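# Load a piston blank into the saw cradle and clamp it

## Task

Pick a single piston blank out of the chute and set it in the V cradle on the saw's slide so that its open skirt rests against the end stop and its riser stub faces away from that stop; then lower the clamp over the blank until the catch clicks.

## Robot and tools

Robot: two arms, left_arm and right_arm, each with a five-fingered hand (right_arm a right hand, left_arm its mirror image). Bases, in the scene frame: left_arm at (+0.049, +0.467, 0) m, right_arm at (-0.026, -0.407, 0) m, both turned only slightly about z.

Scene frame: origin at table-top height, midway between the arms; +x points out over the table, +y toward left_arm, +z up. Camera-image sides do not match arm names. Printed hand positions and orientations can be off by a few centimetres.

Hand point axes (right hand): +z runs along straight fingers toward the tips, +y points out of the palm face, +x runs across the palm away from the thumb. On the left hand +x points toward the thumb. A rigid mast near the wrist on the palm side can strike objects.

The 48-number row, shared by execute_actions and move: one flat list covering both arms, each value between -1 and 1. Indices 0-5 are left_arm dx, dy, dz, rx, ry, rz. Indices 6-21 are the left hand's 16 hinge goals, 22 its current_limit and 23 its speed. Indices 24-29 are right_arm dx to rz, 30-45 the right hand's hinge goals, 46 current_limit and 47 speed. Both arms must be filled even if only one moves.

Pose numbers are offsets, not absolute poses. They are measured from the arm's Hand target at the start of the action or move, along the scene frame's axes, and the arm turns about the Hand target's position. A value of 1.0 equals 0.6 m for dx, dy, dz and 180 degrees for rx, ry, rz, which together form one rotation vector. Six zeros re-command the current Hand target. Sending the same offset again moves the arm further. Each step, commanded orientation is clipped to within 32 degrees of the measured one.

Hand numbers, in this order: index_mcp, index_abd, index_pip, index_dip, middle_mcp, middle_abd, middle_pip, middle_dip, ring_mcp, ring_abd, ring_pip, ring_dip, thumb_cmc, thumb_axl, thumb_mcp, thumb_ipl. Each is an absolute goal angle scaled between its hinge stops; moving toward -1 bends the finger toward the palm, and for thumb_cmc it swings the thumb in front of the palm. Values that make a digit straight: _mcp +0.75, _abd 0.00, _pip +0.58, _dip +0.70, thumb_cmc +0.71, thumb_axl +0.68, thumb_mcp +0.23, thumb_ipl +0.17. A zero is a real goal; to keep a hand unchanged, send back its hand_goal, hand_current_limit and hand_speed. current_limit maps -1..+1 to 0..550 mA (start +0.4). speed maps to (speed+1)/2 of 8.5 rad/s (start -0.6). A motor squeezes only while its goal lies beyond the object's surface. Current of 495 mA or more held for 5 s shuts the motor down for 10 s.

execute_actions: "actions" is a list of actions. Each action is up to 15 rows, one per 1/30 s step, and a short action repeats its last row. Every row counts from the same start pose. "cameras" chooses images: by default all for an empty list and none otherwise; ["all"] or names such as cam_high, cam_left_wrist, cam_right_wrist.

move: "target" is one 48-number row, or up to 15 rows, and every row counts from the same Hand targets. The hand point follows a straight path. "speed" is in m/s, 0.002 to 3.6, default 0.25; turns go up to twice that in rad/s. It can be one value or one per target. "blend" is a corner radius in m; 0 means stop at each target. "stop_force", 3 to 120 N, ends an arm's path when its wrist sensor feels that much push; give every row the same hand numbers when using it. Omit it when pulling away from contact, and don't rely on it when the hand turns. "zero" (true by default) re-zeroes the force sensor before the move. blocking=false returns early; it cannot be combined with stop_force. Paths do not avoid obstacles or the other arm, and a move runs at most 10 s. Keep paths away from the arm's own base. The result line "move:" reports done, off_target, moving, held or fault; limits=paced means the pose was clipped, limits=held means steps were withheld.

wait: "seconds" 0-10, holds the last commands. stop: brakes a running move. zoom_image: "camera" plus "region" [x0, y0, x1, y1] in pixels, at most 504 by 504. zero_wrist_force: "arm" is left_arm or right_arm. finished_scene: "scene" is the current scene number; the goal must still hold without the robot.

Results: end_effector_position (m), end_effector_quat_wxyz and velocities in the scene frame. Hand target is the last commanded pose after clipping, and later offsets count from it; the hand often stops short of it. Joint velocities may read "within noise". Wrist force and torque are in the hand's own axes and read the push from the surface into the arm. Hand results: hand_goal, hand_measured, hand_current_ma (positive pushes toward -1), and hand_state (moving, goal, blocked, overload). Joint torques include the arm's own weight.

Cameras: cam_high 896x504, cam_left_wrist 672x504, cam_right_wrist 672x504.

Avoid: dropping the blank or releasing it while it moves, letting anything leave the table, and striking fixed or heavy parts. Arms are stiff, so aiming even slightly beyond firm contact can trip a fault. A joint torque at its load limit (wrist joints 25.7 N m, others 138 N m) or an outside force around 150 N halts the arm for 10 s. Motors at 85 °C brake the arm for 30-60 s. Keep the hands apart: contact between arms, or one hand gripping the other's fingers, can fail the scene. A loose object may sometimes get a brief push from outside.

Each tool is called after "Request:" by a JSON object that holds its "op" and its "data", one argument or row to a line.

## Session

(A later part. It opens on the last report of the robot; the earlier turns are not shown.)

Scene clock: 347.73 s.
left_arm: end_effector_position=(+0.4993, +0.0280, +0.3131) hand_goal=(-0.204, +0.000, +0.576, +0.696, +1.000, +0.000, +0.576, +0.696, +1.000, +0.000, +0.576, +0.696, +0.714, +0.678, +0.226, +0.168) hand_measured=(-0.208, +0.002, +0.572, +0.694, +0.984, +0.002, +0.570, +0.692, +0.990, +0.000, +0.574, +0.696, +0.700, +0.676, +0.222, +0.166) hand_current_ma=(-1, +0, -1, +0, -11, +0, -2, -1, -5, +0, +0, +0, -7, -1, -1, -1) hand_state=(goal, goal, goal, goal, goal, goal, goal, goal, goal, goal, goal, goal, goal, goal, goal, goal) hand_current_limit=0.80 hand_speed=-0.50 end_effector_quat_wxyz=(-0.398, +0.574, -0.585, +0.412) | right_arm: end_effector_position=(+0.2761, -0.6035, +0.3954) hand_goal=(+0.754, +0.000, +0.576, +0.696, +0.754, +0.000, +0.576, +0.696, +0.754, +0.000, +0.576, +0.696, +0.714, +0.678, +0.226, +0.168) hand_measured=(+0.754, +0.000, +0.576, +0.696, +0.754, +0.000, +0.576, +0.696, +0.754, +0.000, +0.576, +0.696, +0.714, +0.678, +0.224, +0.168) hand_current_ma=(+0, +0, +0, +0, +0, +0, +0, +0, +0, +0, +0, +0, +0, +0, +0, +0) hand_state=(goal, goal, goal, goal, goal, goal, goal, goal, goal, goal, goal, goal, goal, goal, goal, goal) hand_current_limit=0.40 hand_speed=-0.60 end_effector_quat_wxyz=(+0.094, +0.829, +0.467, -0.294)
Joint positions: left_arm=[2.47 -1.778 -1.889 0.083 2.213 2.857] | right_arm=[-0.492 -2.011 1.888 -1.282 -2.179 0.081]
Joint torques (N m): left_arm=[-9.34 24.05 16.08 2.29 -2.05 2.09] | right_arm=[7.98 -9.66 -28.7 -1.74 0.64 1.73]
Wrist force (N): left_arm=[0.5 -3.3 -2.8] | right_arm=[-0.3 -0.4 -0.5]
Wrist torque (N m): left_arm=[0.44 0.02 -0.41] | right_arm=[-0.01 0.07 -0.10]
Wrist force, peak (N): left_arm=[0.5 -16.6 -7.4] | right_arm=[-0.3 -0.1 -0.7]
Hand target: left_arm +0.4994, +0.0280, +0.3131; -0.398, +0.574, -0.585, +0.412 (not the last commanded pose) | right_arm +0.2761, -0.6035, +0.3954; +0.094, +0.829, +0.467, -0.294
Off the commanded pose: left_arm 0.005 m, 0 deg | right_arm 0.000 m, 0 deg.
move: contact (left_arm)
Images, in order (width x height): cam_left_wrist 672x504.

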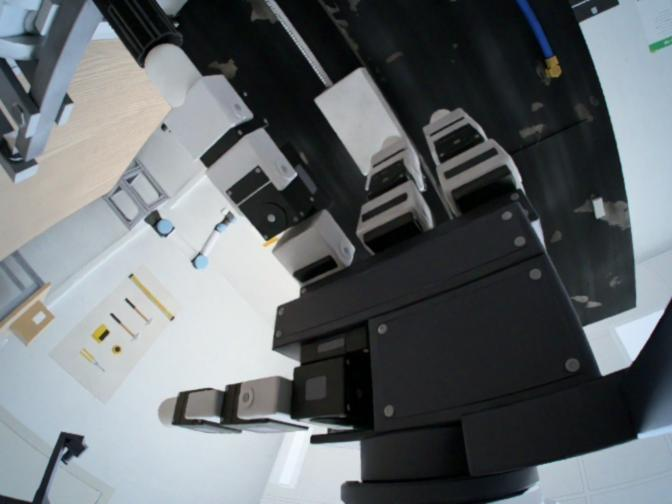

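Request:
{"op": "move", "data": {
  "target": [0,0.018,-0.045,0,0,0,-0.205,0,0.576,0.696,1.0,0,0.576,0.696,1.0,0,0.576,0.696,0.714,0.678,0.226,0.168,0.8,-0.5,0,0,0,0,0,0,0.754,0,0.576,0.696,0.754,0,0.576,0.696,0.754,0,0.576,0.696,0.714,0.678,0.226,0.168,0.4,-0.6],
  "speed": 0.015,
  "stop_force": 75,
  "cameras": ["cam_left_wrist"]
}}

Request:
{"op": "zoom_image", "data": {
  "camera": "cam_left_wrist",
  "region": [0, 0, 250, 200]
}}

Scene clock: 352.17 s.
left_arm: end_effector_position=(+0.5031, +0.0357, +0.3072) hand_goal=(-0.204, +0.000, +0.576, +0.696, +1.000, +0.000, +0.576, +0.696, +1.000, +0.000, +0.576, +0.696, +0.714, +0.678, +0.226, +0.168) hand_measured=(-0.224, +0.036, +0.536, +0.670, +0.984, +0.002, +0.570, +0.692, +0.990, +0.000, +0.574, +0.696, +0.700, +0.676, +0.222, +0.166) hand_current_ma=(-15, +29, -43, -22, -11, +0, -2, -1, -5, +0, +0, +0, -7, -1, -1, -1) hand_state=(goal, blocked, blocked, blocked, goal, goal, goal, goal, goal, goal, goal, goal, goal, goal, goal, goal) hand_current_limit=0.80 hand_speed=-0.50 end_effector_quat_wxyz=(-0.402, +0.569, -0.555, +0.455) | right_arm: end_effector_position=(+0.2761, -0.6035, +0.3954) hand_goal=(+0.754, +0.000, +0.576, +0.696, +0.754, +0.000, +0.576, +0.696, +0.754, +0.000, +0.576, +0.696, +0.714, +0.678, +0.226, +0.168) hand_measured=(+0.754, +0.000, +0.576, +0.696, +0.754, +0.000, +0.576, +0.696, +0.754, +0.000, +0.576, +0.696, +0.714, +0.678, +0.224, +0.168) hand_current_ma=(+0, +0, +0, +0, +0, +0, +0, +0, +0, +0, +0, +0, +0, +0, +0, +0) hand_state=(goal, goal, goal, goal, goal, goal, goal, goal, goal, goal, goal, goal, goal, goal, goal, goal) hand_current_limit=0.40 hand_speed=-0.60 end_effector_quat_wxyz=(+0.094, +0.829, +0.467, -0.294)
Joint positions: left_arm=[2.487 -1.795 -1.953 0.275 2.198 2.869] | right_arm=[-0.492 -2.011 1.888 -1.282 -2.179 0.081]
Joint torques (N m): left_arm=[-14.08 -4.07 -5.73 -12.03 -0.18 0.96] | right_arm=[9.01 -9.78 -29.86 -1.87 0.94 1.83]
Wrist force (N): left_arm=[0.5 -54.2 -16.6] | right_arm=[-0.2 0.0 -0.3]
Wrist torque (N m): left_arm=[0.34 0.34 -1.75] | right_arm=[0.03 0.07 -0.10]
Wrist force, peak (N): left_arm=[0.7 -57.1 -20.5] | right_arm=[-0.3 -0.4 -0.9]
Hand target: left_arm +0.4994, +0.0388, +0.2861; -0.398, +0.574, -0.585, +0.412 | right_arm +0.2761, -0.6035, +0.3954; +0.094, +0.829, +0.467, -0.294
Off the commanded pose: left_arm 0.022 m, 6 deg | right_arm 0.000 m, 0 deg.
move: off_target (left_arm)
Images, in order (width x height): cam_left_wrist 672x504.

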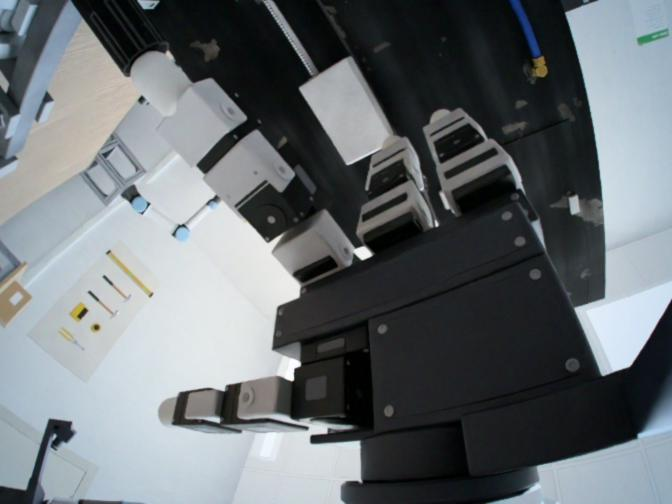

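Scaled by 2.016 from the camera's 672x504 image, which has a finer 960x720 frame.

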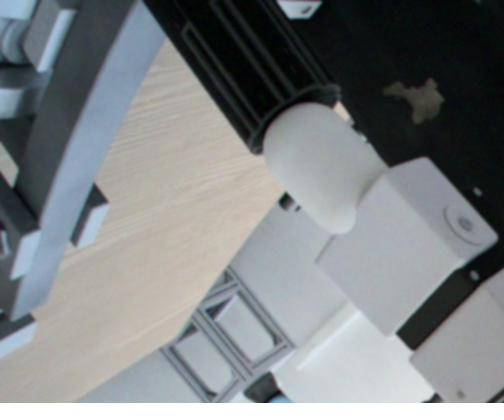

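Request:
{"op": "move", "data": {
  "target": [
    [0,-0.018,0.045,0,0,0,-0.205,0,0.576,0.696,1.0,0,0.576,0.696,1.0,0,0.576,0.696,0.714,0.678,0.226,0.168,0.4,-0.5,0,0,0,0,0,0,0.754,0,0.576,0.696,0.754,0,0.576,0.696,0.754,0,0.576,0.696,0.714,0.678,0.226,0.168,0.4,-0.6],
    [-0.01,-0.02,0.17,0,0,0,-0.205,0,0.576,0.696,1.0,0,0.576,0.696,1.0,0,0.576,0.696,0.714,0.678,0.226,0.168,0.4,-0.5,0,0,0,0,0,0,0.754,0,0.576,0.696,0.754,0,0.576,0.696,0.754,0,0.576,0.696,0.714,0.678,0.226,0.168,0.4,-0.6],
    [-0.1148,-0.075,0.15,0,0,0,-0.205,0,0.576,0.696,1.0,0,0.576,0.696,1.0,0,0.576,0.696,0.714,0.678,0.226,0.168,0.4,-0.5,0,0,0,0,0,0,0.754,0,0.576,0.696,0.754,0,0.576,0.696,0.754,0,0.576,0.696,0.714,0.678,0.226,0.168,0.4,-0.6],
    [-0.1148,-0.12,0.005,0,0,0,-0.205,0,0.576,0.696,1.0,0,0.576,0.696,1.0,0,0.576,0.696,0.714,0.678,0.226,0.168,0.4,-0.5,0,0,0,0,0,0,0.754,0,0.576,0.696,0.754,0,0.576,0.696,0.754,0,0.576,0.696,0.714,0.678,0.226,0.168,0.4,-0.6]
  ],
  "speed": 0.15,
  "blend": [0.005,0.02,0.02,0],
  "cameras": ["cam_high","cam_left_wrist"]
}}

Request:
{"op": "zoom_image", "data": {
  "camera": "cam_left_wrist",
  "region": [0, 0, 250, 200]
}}

Request:
{"op": "zoom_image", "data": {
  "camera": "cam_left_wrist",
  "region": [90, 40, 170, 135]
}}

Scene clock: 359.10 s.
left_arm: end_effector_position=(+0.4304, -0.0332, +0.2891) hand_goal=(-0.204, +0.000, +0.576, +0.696, +1.000, +0.000, +0.576, +0.696, +1.000, +0.000, +0.576, +0.696, +0.714, +0.678, +0.226, +0.168) hand_measured=(-0.204, +0.002, +0.572, +0.694, +0.984, +0.002, +0.570, +0.692, +0.990, +0.000, +0.574, +0.696, +0.700, +0.676, +0.222, +0.166) hand_current_ma=(+0, +0, -1, +0, -11, +0, -2, -1, -5, +0, +0, +0, -7, -1, -1, -1) hand_state=(goal, goal, goal, goal, goal, goal, goal, goal, goal, goal, goal, goal, goal, goal, goal, goal) hand_current_limit=0.40 hand_speed=-0.50 end_effector_quat_wxyz=(-0.398, +0.574, -0.585, +0.412) | right_arm: end_effector_position=(+0.2761, -0.6035, +0.3954) hand_goal=(+0.754, +0.000, +0.576, +0.696, +0.754, +0.000, +0.576, +0.696, +0.754, +0.000, +0.576, +0.696, +0.714, +0.678, +0.226, +0.168) hand_measured=(+0.754, +0.000, +0.576, +0.696, +0.754, +0.000, +0.576, +0.696, +0.754, +0.000, +0.576, +0.696, +0.714, +0.678, +0.224, +0.168) hand_current_ma=(+0, +0, +0, +0, +0, +0, +0, +0, +0, +0, +0, +0, +0, +0, +0, +0) hand_state=(goal, goal, goal, goal, goal, goal, goal, goal, goal, goal, goal, goal, goal, goal, goal, goal) hand_current_limit=0.40 hand_speed=-0.60 end_effector_quat_wxyz=(+0.094, +0.829, +0.467, -0.294)
Joint positions: left_arm=[2.278 -1.838 -1.872 0.046 2.384 2.737] | right_arm=[-0.492 -2.011 1.888 -1.282 -2.179 0.081]
Joint torques (N m): left_arm=[12.08 31.09 25.96 2.13 -1.44 1.83] | right_arm=[8.64 -9.99 -28.17 -1.85 0.81 1.77]
Wrist force (N): left_arm=[-1.0 3.8 0.1] | right_arm=[-0.2 -0.2 -0.5]
Wrist torque (N m): left_arm=[0.13 0.12 -0.27] | right_arm=[0.02 0.08 -0.10]
Wrist force, peak (N): left_arm=[0.3 -54.4 -16.5] | right_arm=[-0.6 -0.3 -0.6]
Hand target: left_arm +0.4305, -0.0332, +0.2891; -0.398, +0.574, -0.585, +0.412 | right_arm +0.2761, -0.6035, +0.3954; +0.094, +0.829, +0.467, -0.294
Off the commanded pose: left_arm 0.000 m, 0 deg | right_arm 0.000 m, 0 deg.
move: done
Images, in order (width x height): cam_high 896x504, cam_left_wrist 672x504.

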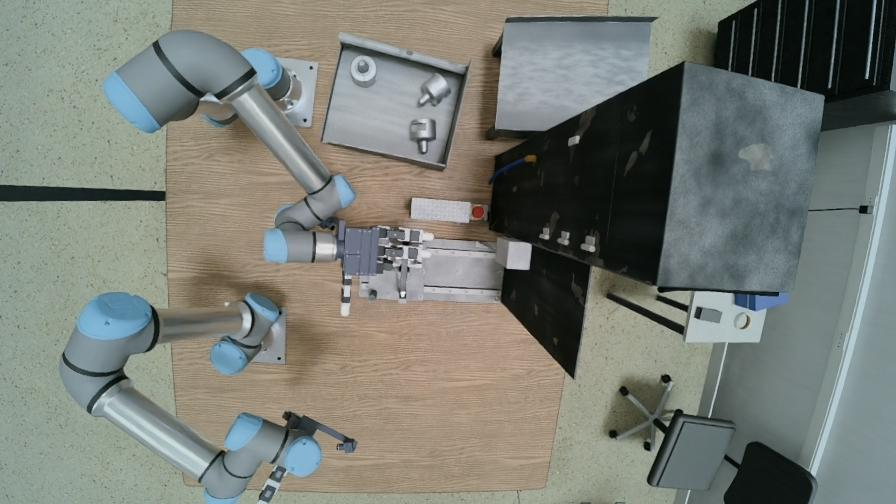

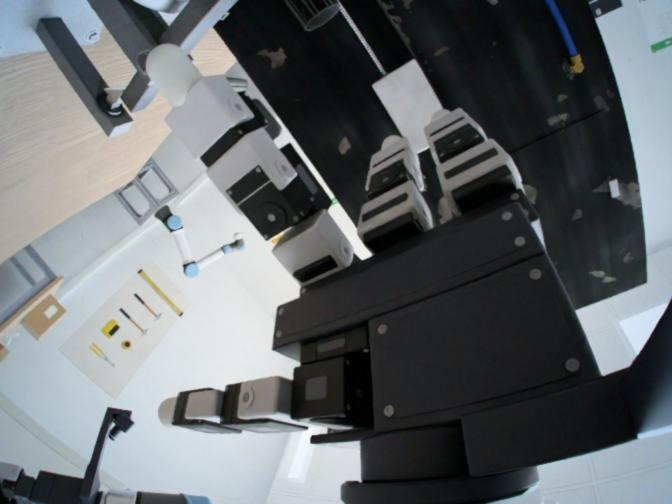

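Scaled by 2.016 from the camera's 672x504 image, which has a finer 960x720 frame.

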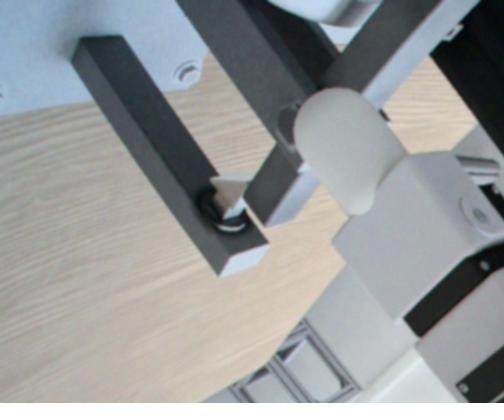

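Scaled by 5.305 from the camera's 672x504 image, which has a finer 960x720 frame.

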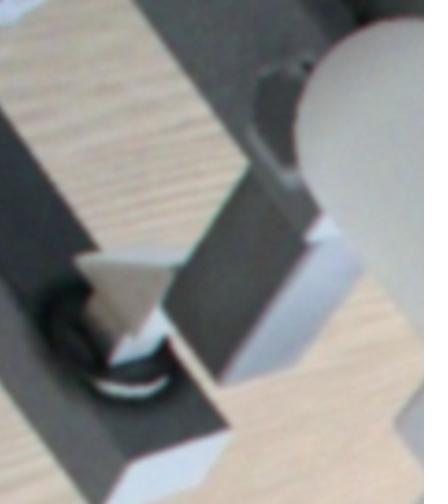

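Request:
{"op": "move", "data": {
  "target": [
    [0,0,0.16,0,0,0,-0.205,0,0.576,0.696,1.0,0,0.576,0.696,1.0,0,0.576,0.696,0.714,0.678,0.226,0.168,0.4,-0.5,0,0,0,0,0,0,0.754,0,0.576,0.696,0.754,0,0.576,0.696,0.754,0,0.576,0.696,0.714,0.678,0.226,0.168,0.4,-0.6],
    [0,0.33,0.16,0,0,0,-0.205,0,0.576,0.696,1.0,0,0.576,0.696,1.0,0,0.576,0.696,0.714,0.678,0.226,0.168,0.4,-0.5,0,0,0,0,0,0,0.754,0,0.576,0.696,0.754,0,0.576,0.696,0.754,0,0.576,0.696,0.714,0.678,0.226,0.168,0.4,-0.6]
  ],
  "speed": 0.2,
  "blend": [0.03,0],
  "cameras": ["cam_high","cam_left_wrist"]
}}

Request:
{"op": "zoom_image", "data": {
  "camera": "cam_high",
  "region": [370, 220, 440, 310]
}}

Request:
{"op": "zoom_image", "data": {
  "camera": "cam_left_wrist",
  "region": [0, 0, 130, 200]
}}

Scene clock: 364.40 s.
left_arm: end_effector_position=(+0.4305, +0.1648, +0.3851) hand_goal=(-0.204, +0.000, +0.576, +0.696, +1.000, +0.000, +0.576, +0.696, +1.000, +0.000, +0.576, +0.696, +0.714, +0.678, +0.226, +0.168) hand_measured=(-0.204, +0.002, +0.572, +0.694, +0.984, +0.002, +0.570, +0.692, +0.990, +0.000, +0.574, +0.696, +0.700, +0.676, +0.222, +0.166) hand_current_ma=(+0, +0, -1, +0, -11, +0, -2, -1, -5, +0, +0, +0, -7, -1, -1, -1) hand_state=(goal, goal, goal, goal, goal, goal, goal, goal, goal, goal, goal, goal, goal, goal, goal, goal) hand_current_limit=0.40 hand_speed=-0.50 end_effector_quat_wxyz=(-0.398, +0.574, -0.585, +0.412) | right_arm: end_effector_position=(+0.2761, -0.6035, +0.3954) hand_goal=(+0.754, +0.000, +0.576, +0.696, +0.754, +0.000, +0.576, +0.696, +0.754, +0.000, +0.576, +0.696, +0.714, +0.678, +0.226, +0.168) hand_measured=(+0.754, +0.000, +0.576, +0.696, +0.754, +0.000, +0.576, +0.696, +0.754, +0.000, +0.576, +0.696, +0.714, +0.678, +0.224, +0.168) hand_current_ma=(+0, +0, +0, +0, +0, +0, +0, +0, +0, +0, +0, +0, +0, +0, +0, +0) hand_state=(goal, goal, goal, goal, goal, goal, goal, goal, goal, goal, goal, goal, goal, goal, goal, goal) hand_current_limit=0.40 hand_speed=-0.60 end_effector_quat_wxyz=(+0.094, +0.829, +0.467, -0.294)
Joint positions: left_arm=[2.65 -1.328 -2.134 -0.077 2.049 2.943] | right_arm=[-0.492 -2.011 1.888 -1.282 -2.179 0.081]
Joint torques (N m): left_arm=[2.02 17.08 19.15 1.59 0.91 -1.21] | right_arm=[8.08 -9.52 -28.49 -1.63 0.64 1.8]
Wrist force (N): left_arm=[-1.2 4.0 -0.3] | right_arm=[-0.1 -0.5 -0.3]
Wrist torque (N m): left_arm=[0.19 0.14 -0.25] | right_arm=[-0.04 0.05 -0.09]
Wrist force, peak (N): left_arm=[-0.9 5.9 0.8] | right_arm=[-0.3 -0.4 -1.0]
Hand target: left_arm +0.4305, +0.1648, +0.3851; -0.398, +0.574, -0.585, +0.412 | right_arm +0.2761, -0.6035, +0.3954; +0.094, +0.829, +0.467, -0.294
Off the commanded pose: left_arm 0.000 m, 0 deg | right_arm 0.000 m, 0 deg.
move: done
Images, in order (width x height): cam_high 896x504, cam_left_wrist 672x504.

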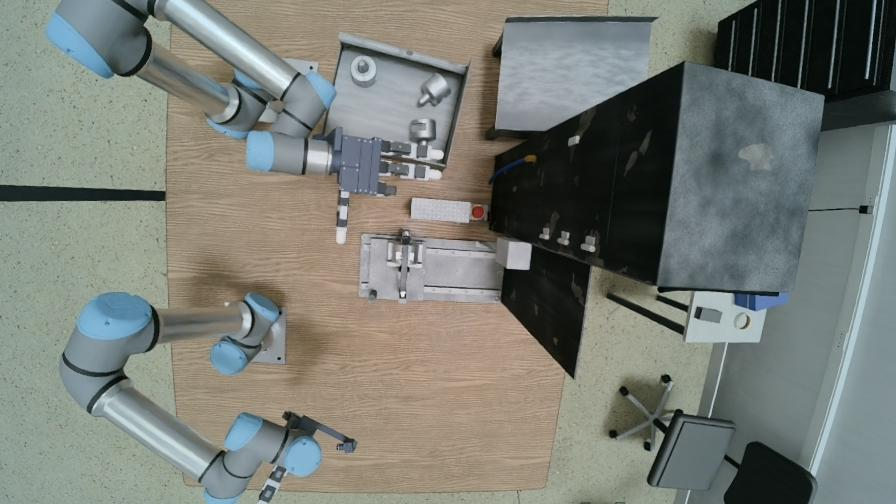

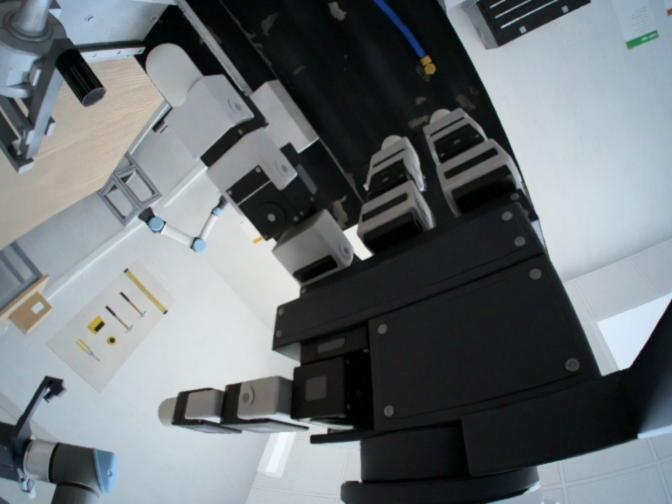

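Scaled by 5.600 from the camera's 896x504 image, which has a finer 1280x720 frame.

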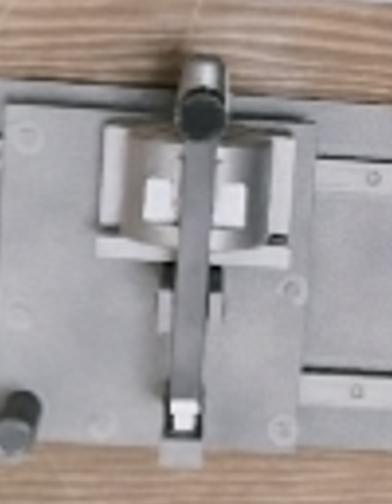

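Scaled by 2.520 from the camera's 672x504 image, which has a finer 960x720 frame.

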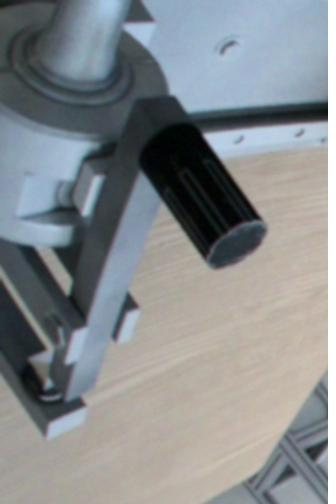

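Request:
{"op": "finished_scene", "data": {
  "scene": 2
}}

The scene is finished: the task was done.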